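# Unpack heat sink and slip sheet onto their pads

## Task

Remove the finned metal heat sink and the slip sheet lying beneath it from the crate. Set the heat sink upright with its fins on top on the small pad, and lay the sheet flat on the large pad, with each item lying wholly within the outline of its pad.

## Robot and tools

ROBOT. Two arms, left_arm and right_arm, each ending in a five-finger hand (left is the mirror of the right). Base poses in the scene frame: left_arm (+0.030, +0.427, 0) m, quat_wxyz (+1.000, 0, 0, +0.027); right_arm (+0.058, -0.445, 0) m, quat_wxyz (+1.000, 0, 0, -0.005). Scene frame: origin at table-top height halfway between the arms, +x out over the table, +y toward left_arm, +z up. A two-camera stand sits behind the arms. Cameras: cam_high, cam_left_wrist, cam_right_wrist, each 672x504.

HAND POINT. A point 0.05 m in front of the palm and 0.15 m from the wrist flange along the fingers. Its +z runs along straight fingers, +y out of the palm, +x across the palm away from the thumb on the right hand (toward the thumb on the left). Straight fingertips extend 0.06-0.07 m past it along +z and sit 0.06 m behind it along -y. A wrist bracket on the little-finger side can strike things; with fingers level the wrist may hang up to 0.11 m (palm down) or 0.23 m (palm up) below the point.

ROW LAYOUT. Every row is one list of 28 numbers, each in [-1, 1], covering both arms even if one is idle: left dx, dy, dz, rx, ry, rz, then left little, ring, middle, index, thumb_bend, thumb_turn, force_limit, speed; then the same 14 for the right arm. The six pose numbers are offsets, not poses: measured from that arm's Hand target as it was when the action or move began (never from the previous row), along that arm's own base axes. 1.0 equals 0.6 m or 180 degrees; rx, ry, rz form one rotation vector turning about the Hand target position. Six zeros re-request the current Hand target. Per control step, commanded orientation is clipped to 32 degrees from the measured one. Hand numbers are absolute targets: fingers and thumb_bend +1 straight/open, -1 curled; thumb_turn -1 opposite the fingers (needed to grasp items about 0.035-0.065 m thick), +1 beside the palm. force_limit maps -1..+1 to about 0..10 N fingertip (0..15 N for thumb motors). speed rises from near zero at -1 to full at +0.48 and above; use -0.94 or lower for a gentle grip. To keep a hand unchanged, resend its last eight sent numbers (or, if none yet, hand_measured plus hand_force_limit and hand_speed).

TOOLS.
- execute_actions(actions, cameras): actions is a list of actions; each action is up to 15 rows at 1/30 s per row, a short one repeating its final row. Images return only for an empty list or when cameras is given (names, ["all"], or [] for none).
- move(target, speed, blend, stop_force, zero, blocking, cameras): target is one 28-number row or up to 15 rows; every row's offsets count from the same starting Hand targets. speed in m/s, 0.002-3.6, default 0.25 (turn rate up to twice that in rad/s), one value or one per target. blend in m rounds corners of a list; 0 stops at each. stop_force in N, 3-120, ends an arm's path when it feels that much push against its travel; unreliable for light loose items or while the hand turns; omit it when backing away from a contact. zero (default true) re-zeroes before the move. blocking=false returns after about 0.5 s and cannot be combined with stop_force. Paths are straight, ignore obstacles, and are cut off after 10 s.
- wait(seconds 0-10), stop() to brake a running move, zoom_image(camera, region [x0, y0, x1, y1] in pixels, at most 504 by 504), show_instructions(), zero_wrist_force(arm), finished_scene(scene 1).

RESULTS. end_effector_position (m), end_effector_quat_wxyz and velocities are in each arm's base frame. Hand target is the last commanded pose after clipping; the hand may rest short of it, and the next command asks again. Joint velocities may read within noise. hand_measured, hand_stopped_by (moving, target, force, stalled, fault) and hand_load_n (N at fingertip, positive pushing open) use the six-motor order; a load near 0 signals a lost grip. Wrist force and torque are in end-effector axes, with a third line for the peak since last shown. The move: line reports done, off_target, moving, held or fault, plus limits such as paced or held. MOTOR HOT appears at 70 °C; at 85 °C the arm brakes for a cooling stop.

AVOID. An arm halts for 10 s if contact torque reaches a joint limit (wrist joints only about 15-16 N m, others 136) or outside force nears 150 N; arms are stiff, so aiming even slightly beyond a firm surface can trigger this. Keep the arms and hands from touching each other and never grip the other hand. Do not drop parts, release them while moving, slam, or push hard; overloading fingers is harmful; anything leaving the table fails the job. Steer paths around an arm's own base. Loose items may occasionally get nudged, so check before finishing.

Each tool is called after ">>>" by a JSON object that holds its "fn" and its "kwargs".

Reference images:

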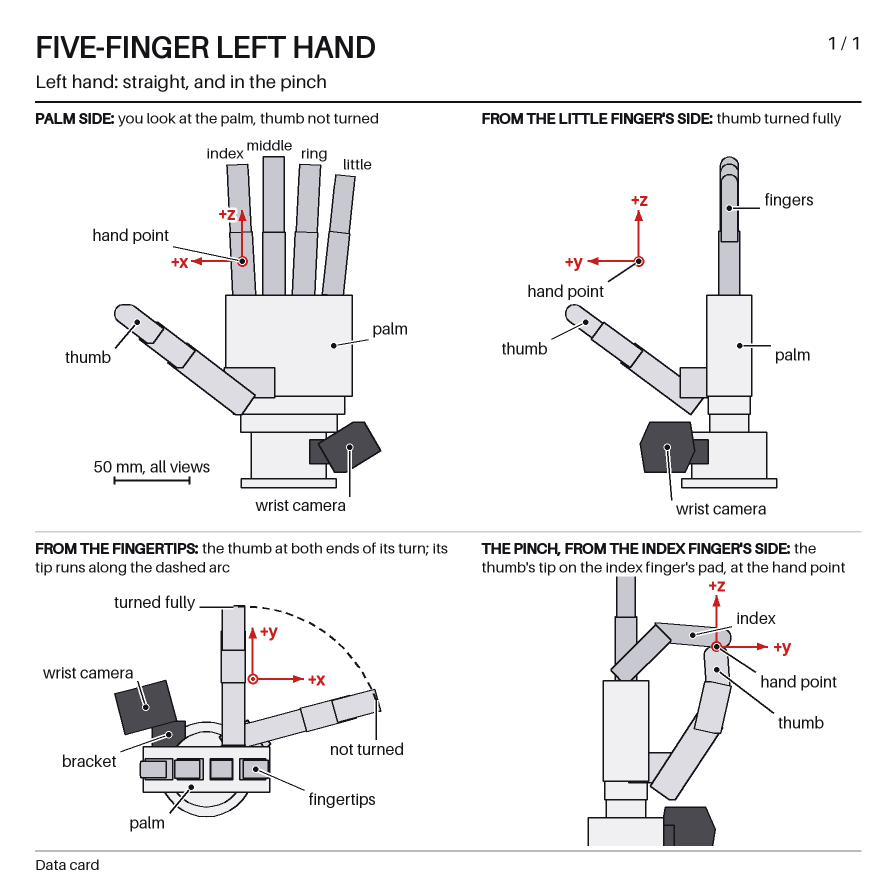

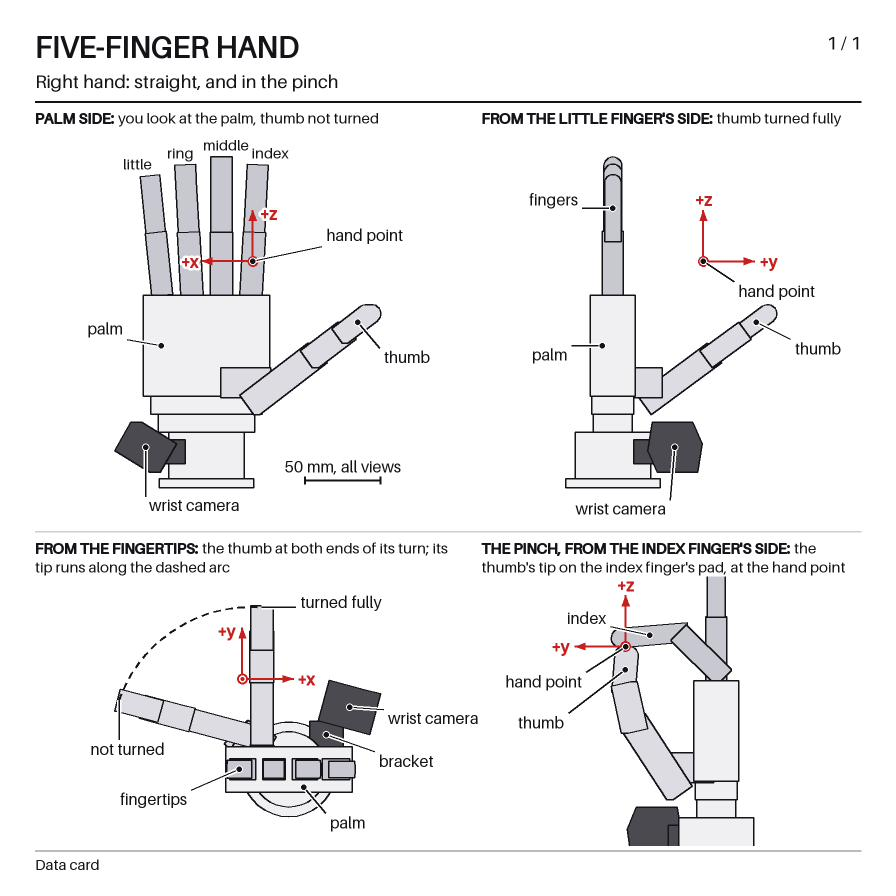

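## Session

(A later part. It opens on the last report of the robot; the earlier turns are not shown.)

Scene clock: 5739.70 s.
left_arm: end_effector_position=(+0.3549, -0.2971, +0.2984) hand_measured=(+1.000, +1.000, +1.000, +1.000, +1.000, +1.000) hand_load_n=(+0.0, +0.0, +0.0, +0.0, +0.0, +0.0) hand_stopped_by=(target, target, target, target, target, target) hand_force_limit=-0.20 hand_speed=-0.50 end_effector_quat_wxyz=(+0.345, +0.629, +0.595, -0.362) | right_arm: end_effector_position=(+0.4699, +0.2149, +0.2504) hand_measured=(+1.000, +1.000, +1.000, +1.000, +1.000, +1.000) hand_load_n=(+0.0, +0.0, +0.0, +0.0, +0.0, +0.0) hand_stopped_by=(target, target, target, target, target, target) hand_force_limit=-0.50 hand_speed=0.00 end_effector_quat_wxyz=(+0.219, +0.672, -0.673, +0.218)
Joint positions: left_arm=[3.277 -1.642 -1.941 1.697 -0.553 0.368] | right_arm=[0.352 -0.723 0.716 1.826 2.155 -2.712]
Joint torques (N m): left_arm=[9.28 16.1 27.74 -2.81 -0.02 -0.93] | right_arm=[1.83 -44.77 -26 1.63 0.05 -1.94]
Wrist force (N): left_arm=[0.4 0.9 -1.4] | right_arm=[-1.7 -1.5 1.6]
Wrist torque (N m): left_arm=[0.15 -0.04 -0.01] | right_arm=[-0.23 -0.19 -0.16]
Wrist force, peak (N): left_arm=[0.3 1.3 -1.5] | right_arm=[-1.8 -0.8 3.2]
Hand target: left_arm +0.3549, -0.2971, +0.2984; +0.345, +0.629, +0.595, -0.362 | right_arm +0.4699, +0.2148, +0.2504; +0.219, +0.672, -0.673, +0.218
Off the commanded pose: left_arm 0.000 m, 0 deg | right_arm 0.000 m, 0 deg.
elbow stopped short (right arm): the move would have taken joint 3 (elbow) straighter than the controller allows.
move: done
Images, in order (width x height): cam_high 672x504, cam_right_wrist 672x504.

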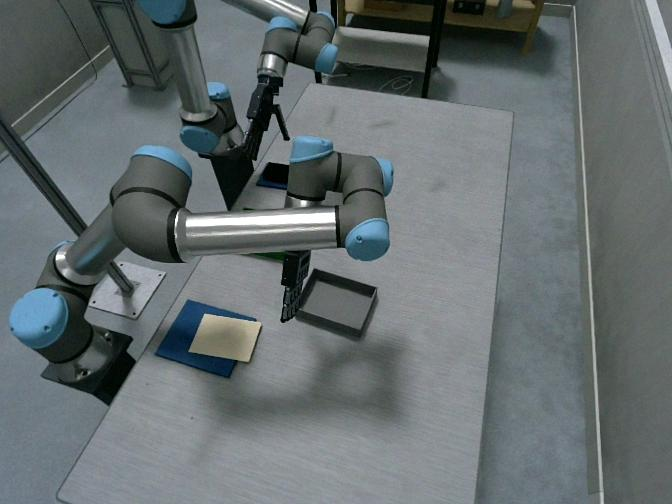

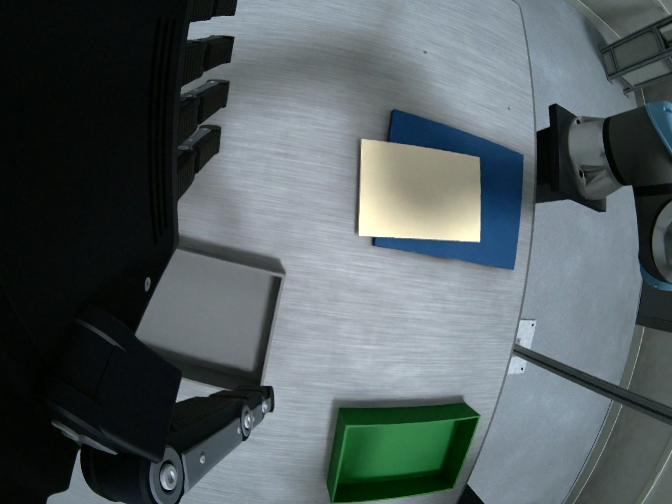

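>>> {"fn": "move", "kwargs": {"target": [[0,0,0,0,0,0,1,1,1,1,1,1,-0.2,-0.5,-0.1665,-0.0268,-0.2,0.2,0,0,1,1,1,1,1,1,-0.5,0]], "speed": 0.15, "cameras": ["cam_high","cam_right_wrist"]}}

>>> {"fn": "zoom_image", "kwargs": {"camera": "cam_high", "region": [140, 230, 350, 400]}}

Scene clock: 5817.30 s.
left_arm: end_effector_position=(+0.3549, -0.2971, +0.2984) hand_measured=(+1.000, +1.000, +1.000, +1.000, +1.000, +1.000) hand_load_n=(+0.0, +0.0, +0.0, +0.0, +0.0, +0.0) hand_stopped_by=(target, target, target, target, target, target) hand_force_limit=-0.20 hand_speed=-0.50 end_effector_quat_wxyz=(+0.345, +0.629, +0.595, -0.362) | right_arm: end_effector_position=(+0.3700, +0.1987, +0.1305) hand_measured=(+1.000, +1.000, +1.000, +1.000, +1.000, +1.000) hand_load_n=(+0.0, +0.0, +0.0, -0.5, +0.0, +0.0) hand_stopped_by=(target, target, target, target, target, target) hand_force_limit=-0.50 hand_speed=0.00 end_effector_quat_wxyz=(+0.001, +0.707, -0.708, +0.000)
Joint positions: left_arm=[3.277 -1.642 -1.941 1.697 -0.553 0.368] | right_arm=[0.08 -1.118 1.549 1.141 1.572 -3.06]
Joint torques (N m): left_arm=[8.49 14.83 27.74 -2.47 0 -0.87] | right_arm=[0.03 -27.78 -15.65 2.1 -1.2 1]
Wrist force (N): left_arm=[0.3 1.0 -0.9] | right_arm=[-1.3 -1.1 2.3]
Wrist torque (N m): left_arm=[0.13 0.00 -0.01] | right_arm=[-0.24 -0.17 0.00]
Wrist force, peak (N): left_arm=[0.3 1.2 -1.4] | right_arm=[-2.2 -1.7 2.0]
Hand target: left_arm +0.3549, -0.2971, +0.2984; +0.345, +0.629, +0.595, -0.362 | right_arm +0.3700, +0.1987, +0.1304; +0.001, +0.707, -0.708, +0.000
Off the commanded pose: left_arm 0.000 m, 0 deg | right_arm 0.000 m, 0 deg.
move: done
Images, in order (width x height): cam_high 672x504, cam_right_wrist 672x504.

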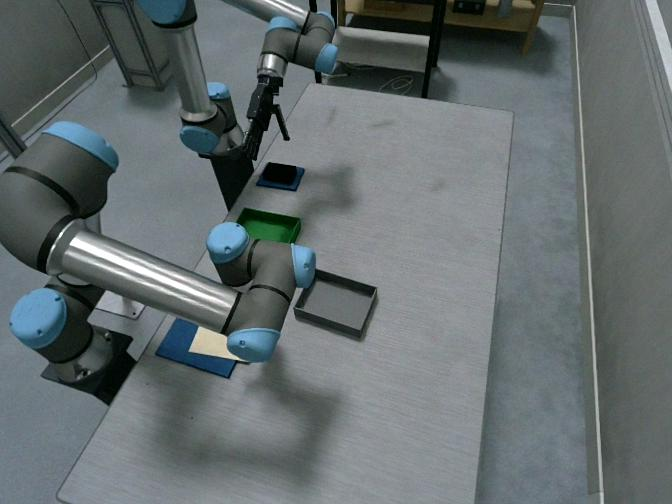

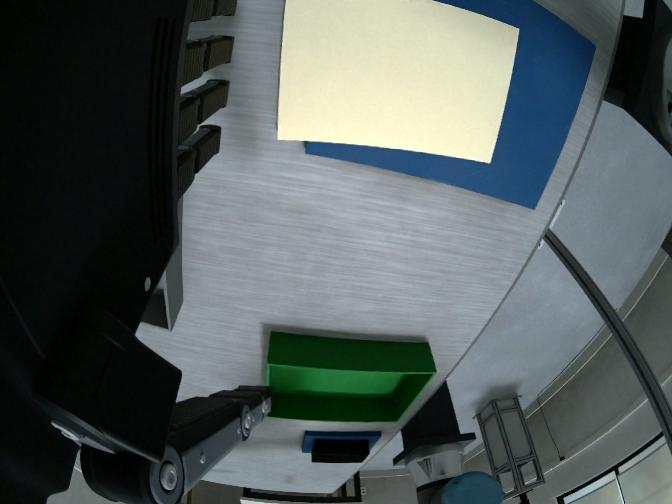

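Scaled by 2.400.

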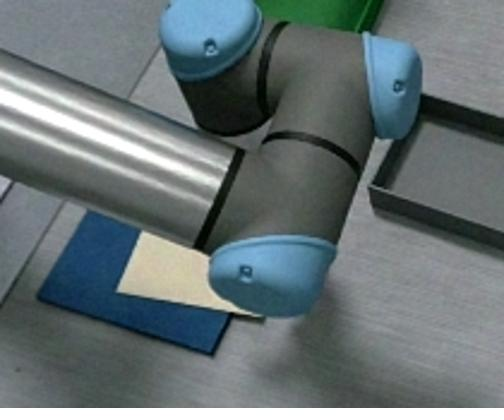

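>>> {"fn": "move", "kwargs": {"target": [[0,0,0,0,0,0,1,1,1,1,1,1,-0.2,-0.5,0,0,-0.06,0,0,0,1,1,1,1,1,1,-0.5,0],[0,0,0,0,0,0,1,1,1,1,1,1,-0.2,-0.5,0,0,-0.1,0,0,0,1,1,1,1,1,1,-0.5,0]], "speed": [0.08,0.01], "stop_force": 3}}

Scene clock: 5834.67 s.
left_arm: end_effector_position=(+0.3549, -0.2971, +0.2984) hand_measured=(+1.000, +1.000, +1.000, +1.000, +1.000, +1.000) hand_load_n=(+0.0, +0.0, +0.0, +0.0, +0.0, +0.0) hand_stopped_by=(target, target, target, target, target, target) hand_force_limit=-0.20 hand_speed=-0.50 end_effector_quat_wxyz=(+0.345, +0.629, +0.595, -0.362) | right_arm: end_effector_position=(+0.3700, +0.1987, +0.0721) hand_measured=(+1.000, +1.000, +1.000, +1.000, +1.000, +1.000) hand_load_n=(+0.0, -0.5, +0.0, +0.0, +0.0, +0.0) hand_stopped_by=(target, target, target, target, target, target) hand_force_limit=-0.50 hand_speed=0.00 end_effector_quat_wxyz=(+0.001, +0.707, -0.708, +0.000)
Joint positions: left_arm=[3.277 -1.642 -1.941 1.697 -0.553 0.368] | right_arm=[0.08 -1.052 1.616 1.009 1.572 -3.06]
Joint torques (N m): left_arm=[8.36 12.08 28.5 -2.05 0.08 -0.82] | right_arm=[-1.39 -42.2 -24.43 3.37 0.96 1.38]
Wrist force (N): left_arm=[0.2 1.0 -1.4] | right_arm=[-1.2 -1.1 -3.3]
Wrist torque (N m): left_arm=[0.15 0.00 -0.02] | right_arm=[0.10 -0.06 0.00]
Wrist force, peak (N): left_arm=[0.4 1.3 -1.4] | right_arm=[-1.1 -2.8 -11.5]
Hand target: left_arm +0.3549, -0.2971, +0.2984; +0.345, +0.629, +0.595, -0.362 | right_arm +0.3700, +0.1987, +0.0721; +0.001, +0.707, -0.708, +0.000 (not the last commanded pose)
Off the commanded pose: left_arm 0.000 m, 0 deg | right_arm 0.002 m, 0 deg.
move: contact (right_arm); path passed 1 of 2 targets

>>> {"fn": "move", "kwargs": {"target": [[0,0,0,0,0,0,1,1,1,1,1,1,-0.2,-0.5,0,0,0.0033,0,0,0,1,1,1,1,1,1,-0.5,0]], "speed": 0.05}}

>>> {"fn": "move", "kwargs": {"target": [[0,0,0,0,0,0,1,1,1,1,1,1,-0.2,-0.5,-0.0917,0,0,0,0,0,1,1,1,1,1,1,-0.5,0]], "speed": 0.02, "stop_force": 4, "cameras": ["cam_high","cam_right_wrist"]}}

>>> {"fn": "zoom_image", "kwargs": {"camera": "cam_high", "region": [140, 230, 350, 400]}}

Scene clock: 5845.43 s.
left_arm: end_effector_position=(+0.3549, -0.2971, +0.2984) hand_measured=(+1.000, +1.000, +1.000, +1.000, +1.000, +1.000) hand_load_n=(+0.0, +0.0, +0.0, +0.0, +0.0, +0.0) hand_stopped_by=(target, target, target, target, target, target) hand_force_limit=-0.20 hand_speed=-0.50 end_effector_quat_wxyz=(+0.345, +0.629, +0.595, -0.362) | right_arm: end_effector_position=(+0.3700, +0.1987, +0.0741) hand_measured=(+1.000, +1.000, +1.000, +1.000, +1.000, +1.000) hand_load_n=(+0.0, +0.0, +0.0, +0.0, +0.0, +0.0) hand_stopped_by=(target, target, target, target, target, target) hand_force_limit=-0.50 hand_speed=0.00 end_effector_quat_wxyz=(+0.001, +0.707, -0.708, +0.000)
Joint positions: left_arm=[3.277 -1.642 -1.941 1.697 -0.553 0.368] | right_arm=[0.08 -1.054 1.614 1.014 1.572 -3.06]
Joint torques (N m): left_arm=[7.68 11.68 28.31 -1.91 -0.03 -0.71] | right_arm=[-1.38 -41.74 -23.43 3.04 0.02 1.47]
Wrist force (N): left_arm=[0.3 1.0 -1.3] | right_arm=[-1.2 -1.0 2.3]
Wrist torque (N m): left_arm=[0.15 0.00 -0.02] | right_arm=[-0.26 -0.19 0.00]
Wrist force, peak (N): left_arm=[0.3 1.4 -1.3] | right_arm=[-1.3 -1.3 -3.4]
Hand target: left_arm +0.3549, -0.2971, +0.2984; +0.345, +0.629, +0.595, -0.362 | right_arm +0.3700, +0.1987, +0.0741; +0.001, +0.707, -0.708, +0.000
Off the commanded pose: left_arm 0.000 m, 0 deg | right_arm 0.000 m, 0 deg.
move: done

Scene clock: 5848.57 s.
left_arm: end_effector_position=(+0.3549, -0.2971, +0.2984) hand_measured=(+1.000, +1.000, +1.000, +1.000, +1.000, +1.000) hand_load_n=(+0.0, +0.0, +0.0, +0.0, +0.0, +0.0) hand_stopped_by=(target, target, target, target, target, target) hand_force_limit=-0.20 hand_speed=-0.50 end_effector_quat_wxyz=(+0.345, +0.629, +0.595, -0.362) | right_arm: end_effector_position=(+0.3247, +0.1987, +0.0741) hand_measured=(+1.000, +1.000, +1.000, +1.000, +1.000, +1.000) hand_load_n=(+0.0, +0.0, +0.0, +0.0, +0.0, +0.0) hand_stopped_by=(target, target, target, target, target, target) hand_force_limit=-0.50 hand_speed=0.00 end_effector_quat_wxyz=(+0.001, +0.707, -0.708, +0.000)
Joint positions: left_arm=[3.277 -1.642 -1.941 1.697 -0.553 0.368] | right_arm=[0.089 -1.141 1.752 0.962 1.572 -3.051]
Joint torques (N m): left_arm=[7.33 11.92 27.85 -1.62 -0.05 -0.81] | right_arm=[-5.63 -31.31 -20.01 1.87 -0.62 -1.94]
Wrist force (N): left_arm=[0.2 1.0 -1.0] | right_arm=[-1.1 -2.9 2.0]
Wrist torque (N m): left_arm=[0.13 0.02 -0.03] | right_arm=[-0.24 -0.04 -0.02]
Wrist force, peak (N): left_arm=[0.3 1.3 -1.3] | right_arm=[-1.3 -12.7 -1.5]
Hand target: left_arm +0.3549, -0.2971, +0.2984; +0.345, +0.629, +0.595, -0.362 | right_arm +0.3247, +0.1987, +0.0741; +0.001, +0.707, -0.708, +0.000 (not the last commanded pose)
Off the commanded pose: left_arm 0.000 m, 0 deg | right_arm 0.010 m, 0 deg.
move: contact (right_arm)
Images, in order (width x height): cam_high 672x504, cam_right_wrist 672x504.

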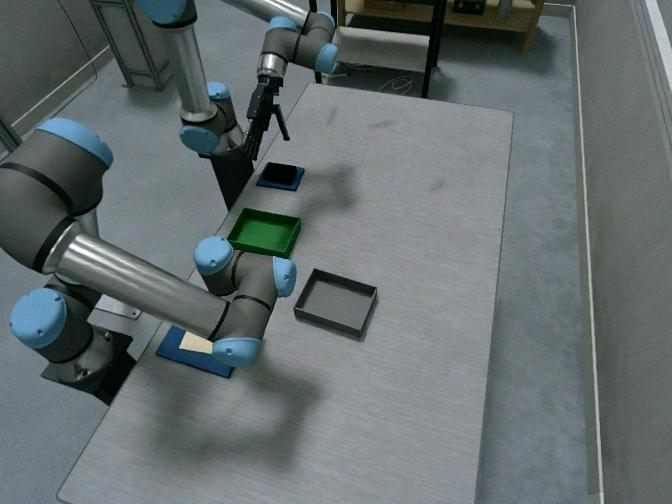

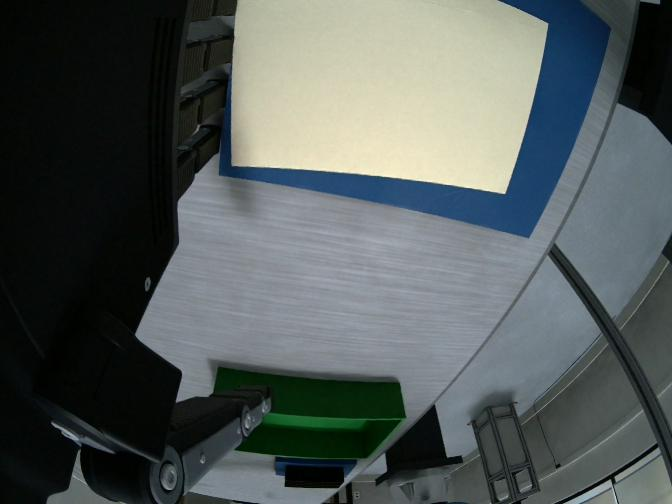

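Scaled by 2.400.

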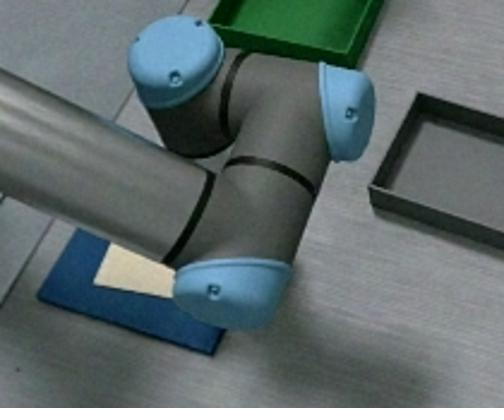

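>>> {"fn": "move", "kwargs": {"target": [[0,0,0,0,0,0,1,1,1,1,1,1,-0.2,-0.5,0.0333,0,0,0,0,0,1,1,1,1,1,1,-0.5,0],[0,0,0,0,0,0,1,1,1,1,1,1,-0.2,-0.5,0.05,0,0.1,0,0,0,1,1,1,1,1,1,-0.5,0],[0,0,0,0,0,0,1,1,1,1,1,1,-0.2,-0.5,0.242,0.0268,0.2938,-0.2,0,0,1,1,1,1,1,1,-0.5,0]], "speed": [0.05,0.1,0.15], "blend": [0.01,0.02,0], "cameras": ["cam_high","cam_right_wrist"]}}

>>> {"fn": "zoom_image", "kwargs": {"camera": "cam_high", "region": [140, 270, 280, 400]}}

>>> {"fn": "zoom_image", "kwargs": {"camera": "cam_right_wrist", "region": [330, 90, 550, 290]}}

Scene clock: 5863.20 s.
left_arm: end_effector_position=(+0.3549, -0.2971, +0.2984) hand_measured=(+1.000, +1.000, +1.000, +1.000, +1.000, +1.000) hand_load_n=(+0.0, +0.0, +0.0, +0.0, +0.0, +0.0) hand_stopped_by=(target, target, target, target, target, target) hand_force_limit=-0.20 hand_speed=-0.50 end_effector_quat_wxyz=(+0.345, +0.629, +0.595, -0.362) | right_arm: end_effector_position=(+0.4699, +0.2149, +0.2503) hand_measured=(+1.000, +1.000, +1.000, +1.000, +1.000, +1.000) hand_load_n=(+0.0, +0.0, +0.0, +0.0, -0.5, +0.0) hand_stopped_by=(target, target, target, target, target, target) hand_force_limit=-0.50 hand_speed=0.00 end_effector_quat_wxyz=(+0.219, +0.672, -0.673, +0.218)
Joint positions: left_arm=[3.277 -1.642 -1.941 1.697 -0.553 0.368] | right_arm=[0.352 -0.723 0.717 1.825 2.155 -2.712]
Joint torques (N m): left_arm=[6.55 11.89 28.23 -1.2 -0.1 -0.8] | right_arm=[-4.89 -49.76 -23.77 2.79 1.4 -1.5]
Wrist force (N): left_arm=[0.6 1.1 -1.3] | right_arm=[-2.1 -1.5 1.1]
Wrist torque (N m): left_arm=[0.17 -0.05 -0.01] | right_arm=[-0.21 -0.11 -0.18]
Wrist force, peak (N): left_arm=[0.4 1.3 -1.4] | right_arm=[-1.0 -3.1 2.1]
Hand target: left_arm +0.3549, -0.2971, +0.2984; +0.345, +0.629, +0.595, -0.362 | right_arm +0.4699, +0.2148, +0.2503; +0.219, +0.672, -0.673, +0.218
Off the commanded pose: left_arm 0.000 m, 0 deg | right_arm 0.000 m, 0 deg.
move: done
Images, in order (width x height): cam_high 672x504, cam_right_wrist 672x504.

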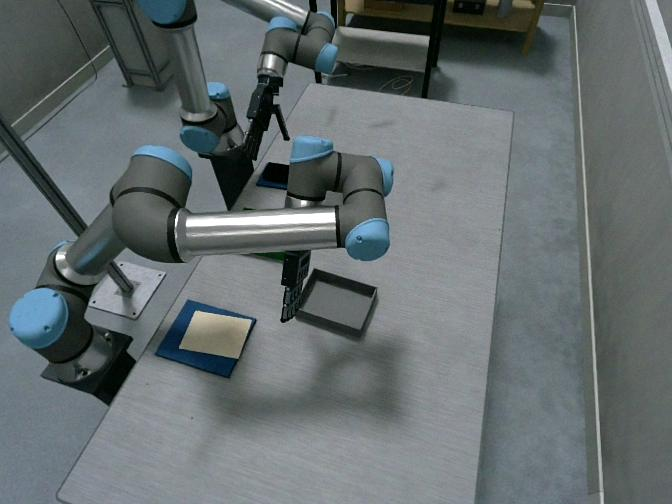

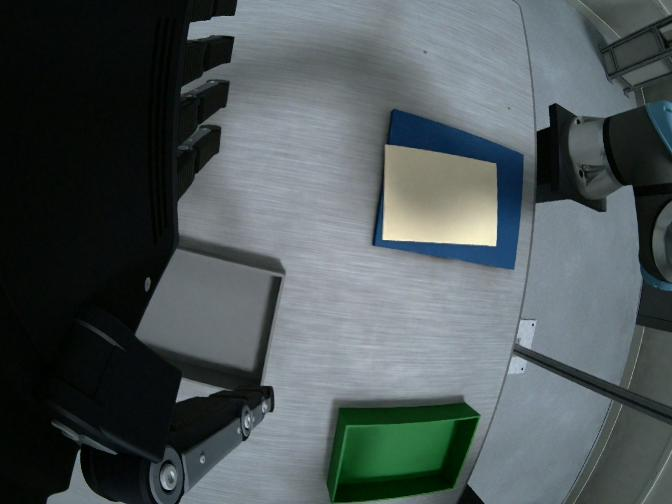

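Scaled by 3.600.

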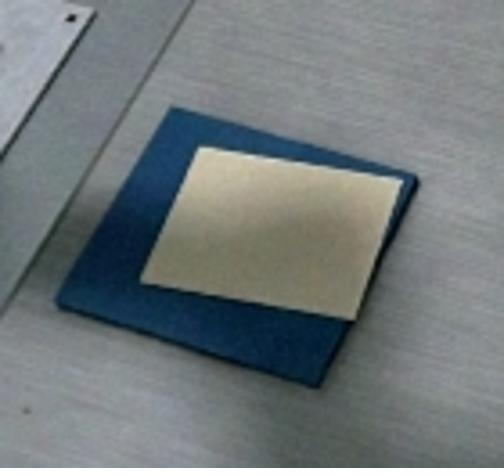

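Scaled by 2.291 from the camera's 672x504 image, which has a finer 960x720 frame.

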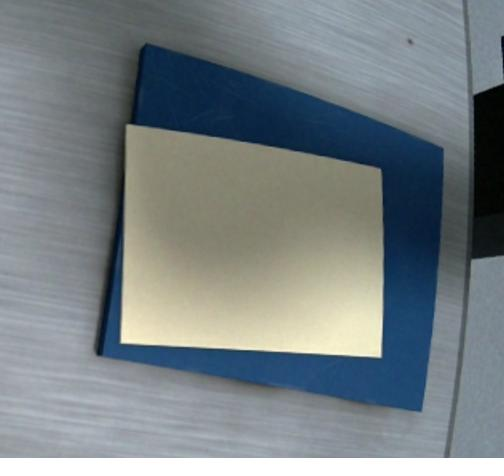

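>>> {"fn": "move", "kwargs": {"target": [[0,0,0,0,0,0,1,1,1,1,1,1,-0.2,-0.5,-0.3912,-0.0507,-0.10,0.2,0,0,1,1,1,1,1,1,-0.5,0],[0,0,0,0,0,0,1,1,1,1,1,1,-0.2,-0.5,-0.3912,-0.0507,-0.24,0.2,0,0,1,1,1,1,1,1,-0.5,0]], "speed": 0.15, "blend": [0.03,0], "cameras": ["cam_high","cam_right_wrist"]}}

Scene clock: 5896.17 s.
left_arm: end_effector_position=(+0.3549, -0.2971, +0.2984) hand_measured=(+1.000, +1.000, +1.000, +1.000, +1.000, +1.000) hand_load_n=(+0.0, +0.0, +0.5, +0.0, +0.0, +0.0) hand_stopped_by=(target, target, target, target, target, target) hand_force_limit=-0.20 hand_speed=-0.50 end_effector_quat_wxyz=(+0.345, +0.629, +0.595, -0.362) | right_arm: end_effector_position=(+0.2351, +0.1844, +0.1064) hand_measured=(+1.000, +1.000, +1.000, +1.000, +1.000, +1.000) hand_load_n=(+0.0, +0.0, +0.0, +0.0, +0.0, +0.0) hand_stopped_by=(target, target, target, target, target, target) hand_force_limit=-0.50 hand_speed=0.00 end_effector_quat_wxyz=(+0.001, +0.707, -0.708, +0.000)
Joint positions: left_arm=[3.277 -1.642 -1.941 1.697 -0.553 0.368] | right_arm=[0.068 -1.375 1.98 0.968 1.572 -3.072]
Joint torques (N m): left_arm=[6.39 10.75 27.67 -0.85 0 -1.02] | right_arm=[6.57 -22.23 -21.01 0.43 -1.06 1.55]
Wrist force (N): left_arm=[0.4 1.0 -1.3] | right_arm=[-1.3 -0.8 1.6]
Wrist torque (N m): left_arm=[0.16 -0.03 -0.02] | right_arm=[-0.18 -0.10 0.05]
Wrist force, peak (N): left_arm=[0.7 1.4 -1.2] | right_arm=[-2.3 -2.9 0.9]
Hand target: left_arm +0.3549, -0.2971, +0.2984; +0.345, +0.629, +0.595, -0.362 | right_arm +0.2352, +0.1844, +0.1063; +0.001, +0.707, -0.708, +0.000
Off the commanded pose: left_arm 0.000 m, 0 deg | right_arm 0.000 m, 0 deg.
move: done
Images, in order (width x height): cam_high 672x504, cam_right_wrist 672x504.

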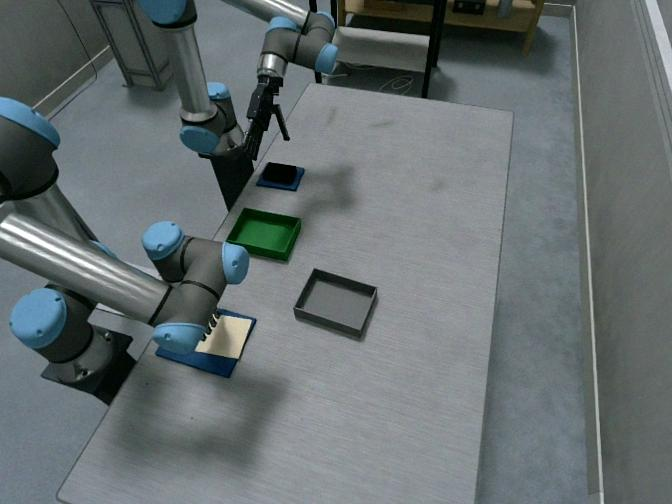

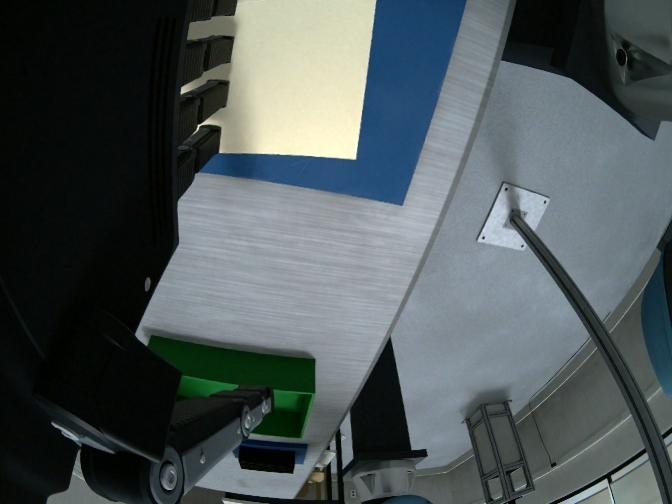

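Now press gently onto the sheet.

>>> {"fn": "move", "kwargs": {"target": [[0,0,0,0,0,0,1,1,1,1,1,1,-0.2,-0.5,0,0,-0.025,0,0,0,1,1,1,1,1,1,-0.5,0],[0,0,0,0,0,0,1,1,1,1,1,1,-0.2,-0.5,0,0,-0.05,0,0,0,1,1,1,1,1,1,-0.5,0]], "speed": [0.05,0.01], "stop_force": 4}}

Scene clock: 5905.50 s.
left_arm: end_effector_position=(+0.3549, -0.2971, +0.2984) hand_measured=(+1.000, +1.000, +1.000, +1.000, +1.000, +1.000) hand_load_n=(+0.0, +0.0, +0.0, +0.0, +0.0, +0.0) hand_stopped_by=(target, target, target, target, target, target) hand_force_limit=-0.20 hand_speed=-0.50 end_effector_quat_wxyz=(+0.345, +0.629, +0.595, -0.362) | right_arm: end_effector_position=(+0.2352, +0.1844, +0.0827) hand_measured=(+1.000, +1.000, +1.000, +1.000, +1.000, +1.000) hand_load_n=(+0.0, +0.0, +0.0, +0.0, +0.0, +0.0) hand_stopped_by=(target, target, target, target, target, target) hand_force_limit=-0.50 hand_speed=0.00 end_effector_quat_wxyz=(+0.001, +0.707, -0.708, +0.000)
Joint positions: left_arm=[3.277 -1.642 -1.941 1.697 -0.553 0.368] | right_arm=[0.068 -1.339 2.008 0.903 1.572 -3.072]
Joint torques (N m): left_arm=[6.42 10.82 28.04 -0.34 -0.07 -0.9] | right_arm=[-0.26 -30.4 -23.63 3.59 -0.73 -0.42]
Wrist force (N): left_arm=[0.3 0.9 -1.1] | right_arm=[-1.4 -1.0 -2.4]
Wrist torque (N m): left_arm=[0.12 -0.02 -0.02] | right_arm=[0.06 0.01 0.03]
Wrist force, peak (N): left_arm=[0.3 1.4 -1.3] | right_arm=[-1.5 -1.4 -4.3]
Hand target: left_arm +0.3549, -0.2971, +0.2984; +0.345, +0.629, +0.595, -0.362 | right_arm +0.2352, +0.1844, +0.0827; +0.001, +0.707, -0.708, +0.000 (not the last commanded pose)
Off the commanded pose: left_arm 0.000 m, 0 deg | right_arm 0.006 m, 0 deg.
move: contact (right_arm); path passed 1 of 2 targets

>>> {"fn": "move", "kwargs": {"target": [[0,0,0,0,0,0,1,1,1,1,1,1,-0.2,-0.5,-0.0382,-0.0157,0,0,0,0,1,1,1,1,1,1,-0.5,0]], "speed": 0.02, "cameras": ["cam_high","cam_right_wrist"]}}

>>> {"fn": "zoom_image", "kwargs": {"camera": "cam_high", "region": [140, 270, 280, 400]}}

Scene clock: 5914.83 s.
left_arm: end_effector_position=(+0.3549, -0.2971, +0.2984) hand_measured=(+1.000, +1.000, +1.000, +1.000, +1.000, +1.000) hand_load_n=(+0.0, +0.0, +0.0, +0.0, +0.0, +0.0) hand_stopped_by=(target, target, target, target, target, target) hand_force_limit=-0.20 hand_speed=-0.50 end_effector_quat_wxyz=(+0.345, +0.629, +0.595, -0.362) | right_arm: end_effector_position=(+0.2122, +0.1749, +0.0827) hand_measured=(+1.000, +1.000, +1.000, +1.000, +1.000, +1.000) hand_load_n=(+0.0, +0.0, +0.5, +0.0, +0.0, +0.0) hand_stopped_by=(target, target, target, target, target, target) hand_force_limit=-0.50 hand_speed=0.00 end_effector_quat_wxyz=(+0.001, +0.707, -0.708, +0.000)
Joint positions: left_arm=[3.277 -1.642 -1.941 1.697 -0.553 0.368] | right_arm=[0.04 -1.395 2.08 0.887 1.572 -3.1]
Joint torques (N m): left_arm=[5.35 11.36 28.31 -0.2 0.01 -0.92] | right_arm=[5.83 -12.55 -21.92 1.8 0.5 0.86]
Wrist force (N): left_arm=[0.5 0.9 -1.1] | right_arm=[-2.3 -2.7 -1.6]
Wrist torque (N m): left_arm=[0.12 -0.03 0.00] | right_arm=[0.05 -0.02 -0.06]
Wrist force, peak (N): left_arm=[0.6 1.2 -1.4] | right_arm=[-2.3 -3.2 -1.9]
Hand target: left_arm +0.3549, -0.2971, +0.2984; +0.345, +0.629, +0.595, -0.362 | right_arm +0.2123, +0.1750, +0.0827; +0.001, +0.707, -0.708, +0.000
Off the commanded pose: left_arm 0.000 m, 0 deg | right_arm 0.000 m, 0 deg.
move: done
Images, in order (width x height): cam_high 672x504, cam_right_wrist 672x504.

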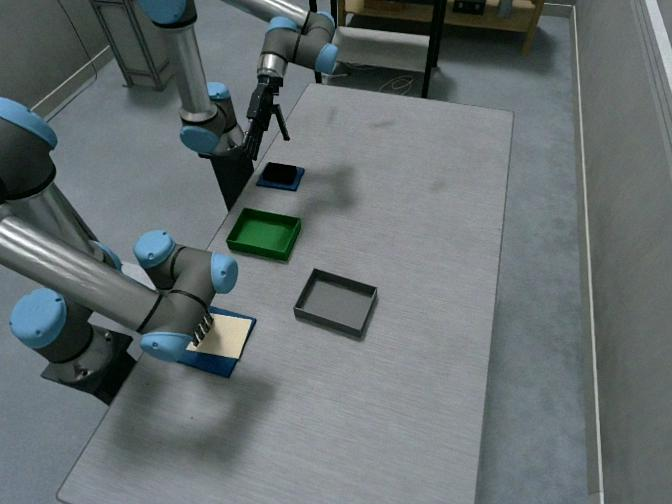

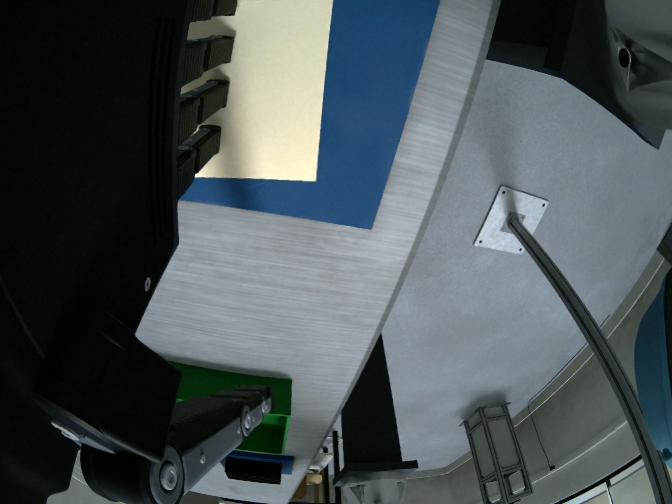

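Scaled by 3.600.

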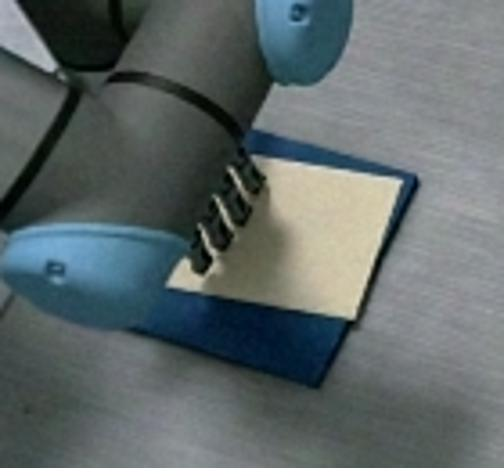

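>>> {"fn": "move", "kwargs": {"target": [[0,0,0,0,0,0,1,1,1,1,1,1,-0.2,-0.5,0,0,0.0455,0,0,0,1,1,1,1,1,1,-0.5,0],[0,0,0,0,0,0,1,1,1,1,1,1,-0.2,-0.5,0.2023,0.0172,0.0455,0,0,0,1,1,1,1,1,1,-0.5,0],[0,0,0,0,0,0,1,1,1,1,1,1,-0.2,-0.5,0.2023,0.0172,-0.0008,0,0,0,1,1,1,1,1,1,-0.5,0]], "speed": [0.08,0.15,0.04], "blend": [0.01,0,0]}}

>>> {"fn": "move", "kwargs": {"target": [[0,0,0,0,0,0,1,1,1,1,1,1,-0.2,-0.5,-0.0390,-0.0080,0,0,0,0,1,1,1,1,1,1,-0.5,0]], "speed": 0.02, "stop_force": 8, "cameras": ["cam_high","cam_right_wrist"]}}

>>> {"fn": "zoom_image", "kwargs": {"camera": "cam_high", "region": [140, 270, 280, 400]}}

Scene clock: 5964.90 s.
left_arm: end_effector_position=(+0.3549, -0.2971, +0.2984) hand_measured=(+1.000, +1.000, +1.000, +1.000, +1.000, +1.000) hand_load_n=(+0.0, +0.0, +0.0, +0.0, +0.0, +0.0) hand_stopped_by=(target, target, target, target, target, target) hand_force_limit=-0.20 hand_speed=-0.50 end_effector_quat_wxyz=(+0.345, +0.629, +0.595, -0.362) | right_arm: end_effector_position=(+0.3335, +0.1853, +0.0821) hand_measured=(+1.000, +1.000, +1.000, +1.000, +1.000, +1.000) hand_load_n=(+0.0, +0.0, +0.0, +0.0, +0.0, +0.0) hand_stopped_by=(target, target, target, target, target, target) hand_force_limit=-0.50 hand_speed=0.00 end_effector_quat_wxyz=(+0.001, +0.707, -0.708, +0.000) end_effector_velocity=(-0.001, +0.000, +0.002) end_effector_angular_velocity=(+0.000, +0.003, -0.001)
Joint positions: left_arm=[3.277 -1.642 -1.941 1.697 -0.553 0.368] | right_arm=[0.054 -1.145 1.734 0.985 1.572 -3.086]
Joint velocities: left_arm=[within noise] | right_arm=[0 -0.002 -0.001 0.006 0 0]
Joint torques (N m): left_arm=[5.14 11.1 26.78 -0.03 0.07 -0.8] | right_arm=[-4.65 -41.61 -26.84 4.06 -0.59 -1.9]
Wrist force (N): left_arm=[0.4 1.1 -1.3] | right_arm=[-1.6 -1.1 1.8]
Wrist torque (N m): left_arm=[0.17 -0.02 -0.02] | right_arm=[-0.24 -0.05 0.00]
Wrist force, peak (N): left_arm=[0.4 1.3 -1.6] | right_arm=[-2.2 -2.2 -1.8]
Hand target: left_arm +0.3549, -0.2971, +0.2984; +0.345, +0.629, +0.595, -0.362 | right_arm +0.3337, +0.1853, +0.0822; +0.001, +0.707, -0.708, +0.000
Off the commanded pose: left_arm 0.000 m, 0 deg | right_arm 0.000 m, 0 deg.
move: done

Scene clock: 5966.93 s.
left_arm: end_effector_position=(+0.3549, -0.2971, +0.2984) hand_measured=(+1.000, +1.000, +1.000, +1.000, +1.000, +1.000) hand_load_n=(+0.0, +0.0, +0.0, +0.0, +0.0, +0.0) hand_stopped_by=(target, target, target, target, target, target) hand_force_limit=-0.20 hand_speed=-0.50 end_effector_quat_wxyz=(+0.345, +0.629, +0.595, -0.362) | right_arm: end_effector_position=(+0.3103, +0.1805, +0.0822) hand_measured=(+1.000, +1.000, +1.000, +1.000, +1.000, +1.000) hand_load_n=(+0.0, +0.0, +0.0, +0.0, +0.0, +0.0) hand_stopped_by=(target, target, target, target, target, target) hand_force_limit=-0.50 hand_speed=0.00 end_effector_quat_wxyz=(+0.001, +0.707, -0.708, +0.000)
Joint positions: left_arm=[3.277 -1.642 -1.941 1.697 -0.553 0.368] | right_arm=[0.044 -1.195 1.808 0.96 1.572 -3.096]
Joint torques (N m): left_arm=[3.93 10.87 27.55 -0.13 -0.08 -0.83] | right_arm=[6.22 -22.66 -25.31 3.71 -1.15 1.85]
Wrist force (N): left_arm=[0.5 0.9 -0.9] | right_arm=[-1.5 -0.9 1.6]
Wrist torque (N m): left_arm=[0.11 -0.02 0.01] | right_arm=[-0.18 -0.06 0.02]
Wrist force, peak (N): left_arm=[0.2 1.1 -1.5] | right_arm=[-1.6 -1.2 1.8]
Hand target: left_arm +0.3549, -0.2971, +0.2984; +0.345, +0.629, +0.595, -0.362 | right_arm +0.3103, +0.1805, +0.0822; +0.001, +0.707, -0.708, +0.000
Off the commanded pose: left_arm 0.000 m, 0 deg | right_arm 0.000 m, 0 deg.
move: done
Images, in order (width x height): cam_high 672x504, cam_right_wrist 672x504.

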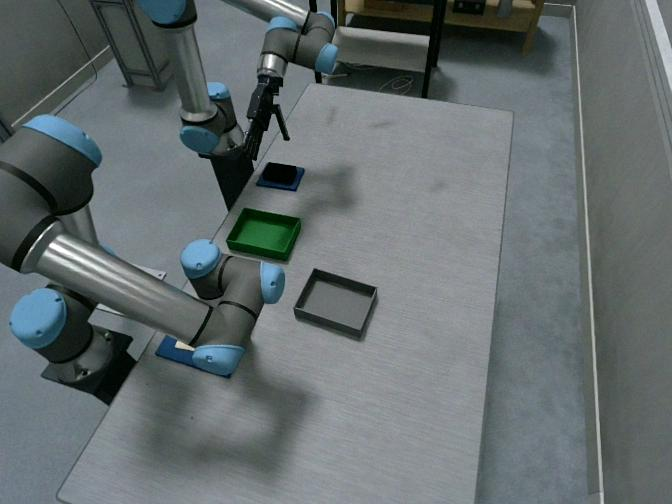

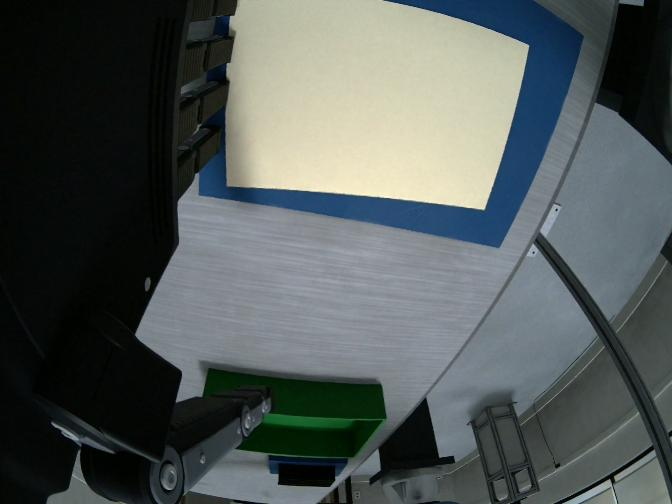

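Scaled by 3.600.

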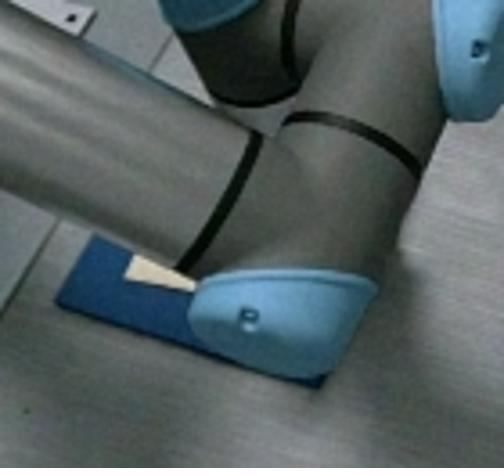

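>>> {"fn": "move", "kwargs": {"target": [[0,0,0,0,0,0,1,1,1,1,1,1,-0.2,-0.5,0.01,0,0,0,0,0,1,1,1,1,1,1,-0.5,0],[0,0,0,0,0,0,1,1,1,1,1,1,-0.2,-0.5,0.05,0,0.08,0,0,0,1,1,1,1,1,1,-0.5,0],[0,0,0,0,0,0,1,1,1,1,1,1,-0.2,-0.5,0.266,0.0572,0.2802,-0.2,0,0,1,1,1,1,1,1,-0.5,0]], "speed": [0.05,0.1,0.18], "blend": [0.003,0.02,0], "cameras": ["cam_high","cam_right_wrist"]}}

>>> {"fn": "zoom_image", "kwargs": {"camera": "cam_high", "region": [140, 270, 280, 400]}}

>>> {"fn": "zoom_image", "kwargs": {"camera": "cam_right_wrist", "region": [330, 90, 550, 290]}}

Scene clock: 5980.50 s.
left_arm: end_effector_position=(+0.3549, -0.2971, +0.2984) hand_measured=(+1.000, +1.000, +1.000, +1.000, +1.000, +1.000) hand_load_n=(+0.0, +0.0, +0.0, +0.0, +0.0, +0.0) hand_stopped_by=(target, target, target, target, target, target) hand_force_limit=-0.20 hand_speed=-0.50 end_effector_quat_wxyz=(+0.345, +0.629, +0.595, -0.362) | right_arm: end_effector_position=(+0.4698, +0.2148, +0.2503) hand_measured=(+1.000, +1.000, +1.000, +1.000, +1.000, +1.000) hand_load_n=(+0.0, +0.0, +0.0, +0.0, +0.0, +0.0) hand_stopped_by=(target, target, target, target, target, target) hand_force_limit=-0.50 hand_speed=0.00 end_effector_quat_wxyz=(+0.219, +0.672, -0.673, +0.218)
Joint positions: left_arm=[3.277 -1.642 -1.941 1.697 -0.553 0.368] | right_arm=[0.352 -0.723 0.717 1.825 2.155 -2.712]
Joint torques (N m): left_arm=[4.32 12.18 27.55 -0.25 -0.16 -0.94] | right_arm=[-3.63 -46.48 -27.57 3.63 1.88 -0.99]
Wrist force (N): left_arm=[0.7 1.2 -1.0] | right_arm=[-2.1 -1.6 1.1]
Wrist torque (N m): left_arm=[0.17 -0.07 0.00] | right_arm=[-0.23 -0.11 -0.19]
Wrist force, peak (N): left_arm=[0.7 1.4 -1.3] | right_arm=[-2.4 -2.3 0.5]
Hand target: left_arm +0.3549, -0.2971, +0.2984; +0.345, +0.629, +0.595, -0.362 | right_arm +0.4699, +0.2148, +0.2504; +0.219, +0.672, -0.673, +0.218
Off the commanded pose: left_arm 0.000 m, 0 deg | right_arm 0.000 m, 0 deg.
move: done
Images, in order (width x height): cam_high 672x504, cam_right_wrist 672x504.

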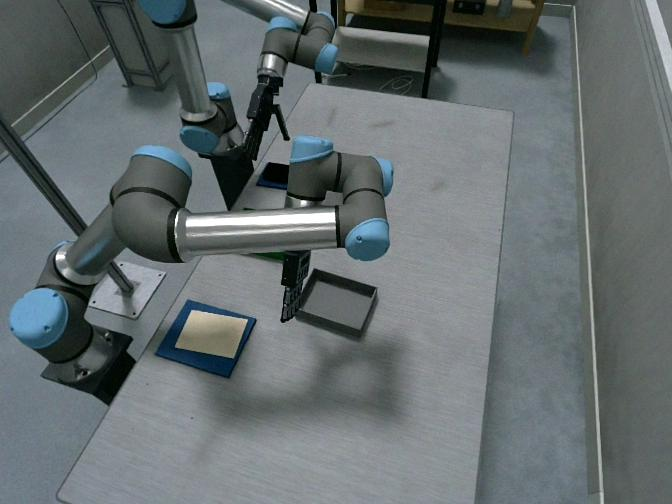

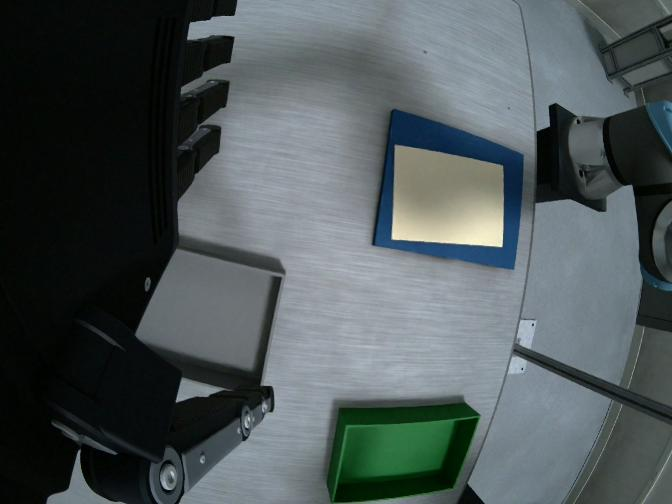

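Scaled by 3.600.

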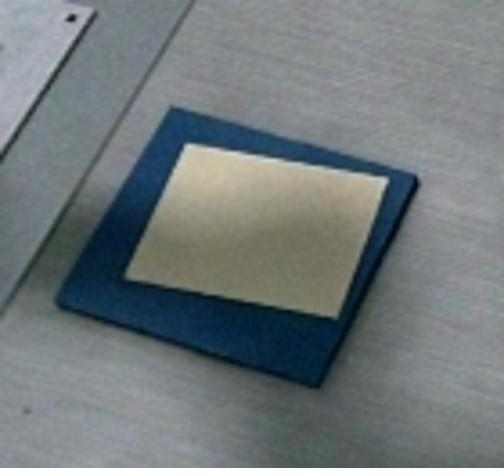

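Scaled by 2.291 from the camera's 672x504 image, which has a finer 960x720 frame.

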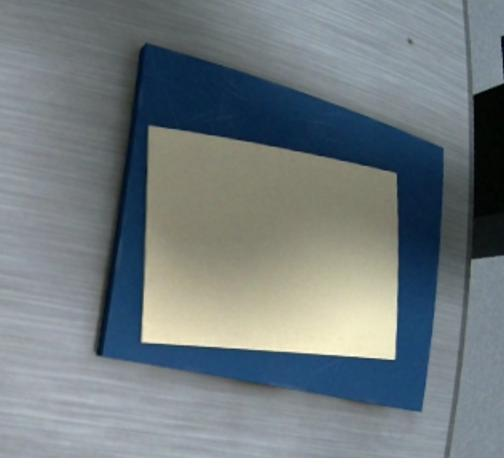

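>>> {"fn": "move", "kwargs": {"target": [[0,0,0,0,0,0,1,1,1,1,1,1,-0.2,-0.5,-0.2467,-0.086,-0.20,0.2,0,0,1,1,1,1,1,1,-0.5,0],[0,0,0,0,0,0,1,1,1,1,1,1,-0.2,-0.5,-0.2467,-0.086,-0.2803,0.2,0,0,1,1,1,1,1,1,-0.5,0]], "speed": [0.15,0.04], "cameras": ["cam_right_wrist"]}}

Scene clock: 6010.10 s.
left_arm: end_effector_position=(+0.3549, -0.2971, +0.2984) hand_measured=(+1.000, +1.000, +1.000, +1.000, +1.000, +1.000) hand_load_n=(+0.0, +0.0, +0.0, +0.0, +0.0, +0.0) hand_stopped_by=(target, target, target, target, target, target) hand_force_limit=-0.20 hand_speed=-0.50 end_effector_quat_wxyz=(+0.345, +0.629, +0.595, -0.362) | right_arm: end_effector_position=(+0.3217, +0.1632, +0.0821) hand_measured=(+1.000, +1.000, +1.000, +1.000, +1.000, +1.000) hand_load_n=(+0.0, +0.0, +0.0, +0.0, +0.0, +0.0) hand_stopped_by=(target, target, target, target, target, target) hand_force_limit=-0.50 hand_speed=0.00 end_effector_quat_wxyz=(+0.001, +0.707, -0.708, +0.000) end_effector_velocity=(+0.000, +0.000, +0.002) end_effector_angular_velocity=(+0.000, +0.002, +0.000)
Joint positions: left_arm=[3.277 -1.642 -1.941 1.697 -0.553 0.368] | right_arm=[-0.002 -1.185 1.793 0.964 1.572 -3.142]
Joint velocities: left_arm=[within noise] | right_arm=[0 -0.002 -0.001 0.005 0 0]
Joint torques (N m): left_arm=[3.25 11.7 27.24 -0.19 -0.02 -0.88] | right_arm=[-4.05 -39.32 -26.43 4.11 -0.8 -1.59]
Wrist force (N): left_arm=[0.3 0.9 -1.1] | right_arm=[-1.7 -0.9 1.7]
Wrist torque (N m): left_arm=[0.12 0.00 -0.01] | right_arm=[-0.20 -0.01 -0.02]
Wrist force, peak (N): left_arm=[0.4 1.6 -1.2] | right_arm=[-2.4 -2.0 1.6]
Hand target: left_arm +0.3549, -0.2971, +0.2984; +0.345, +0.629, +0.595, -0.362 | right_arm +0.3218, +0.1632, +0.0822; +0.001, +0.707, -0.708, +0.000
Off the commanded pose: left_arm 0.000 m, 0 deg | right_arm 0.000 m, 0 deg.
move: done
Images, in order (width x height): cam_right_wrist 672x504.

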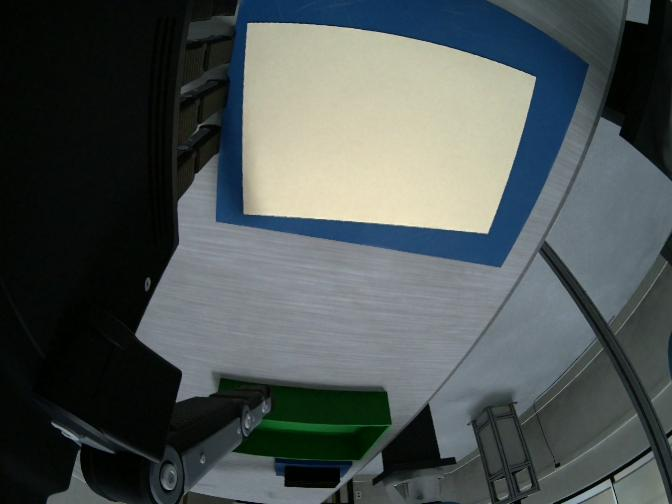

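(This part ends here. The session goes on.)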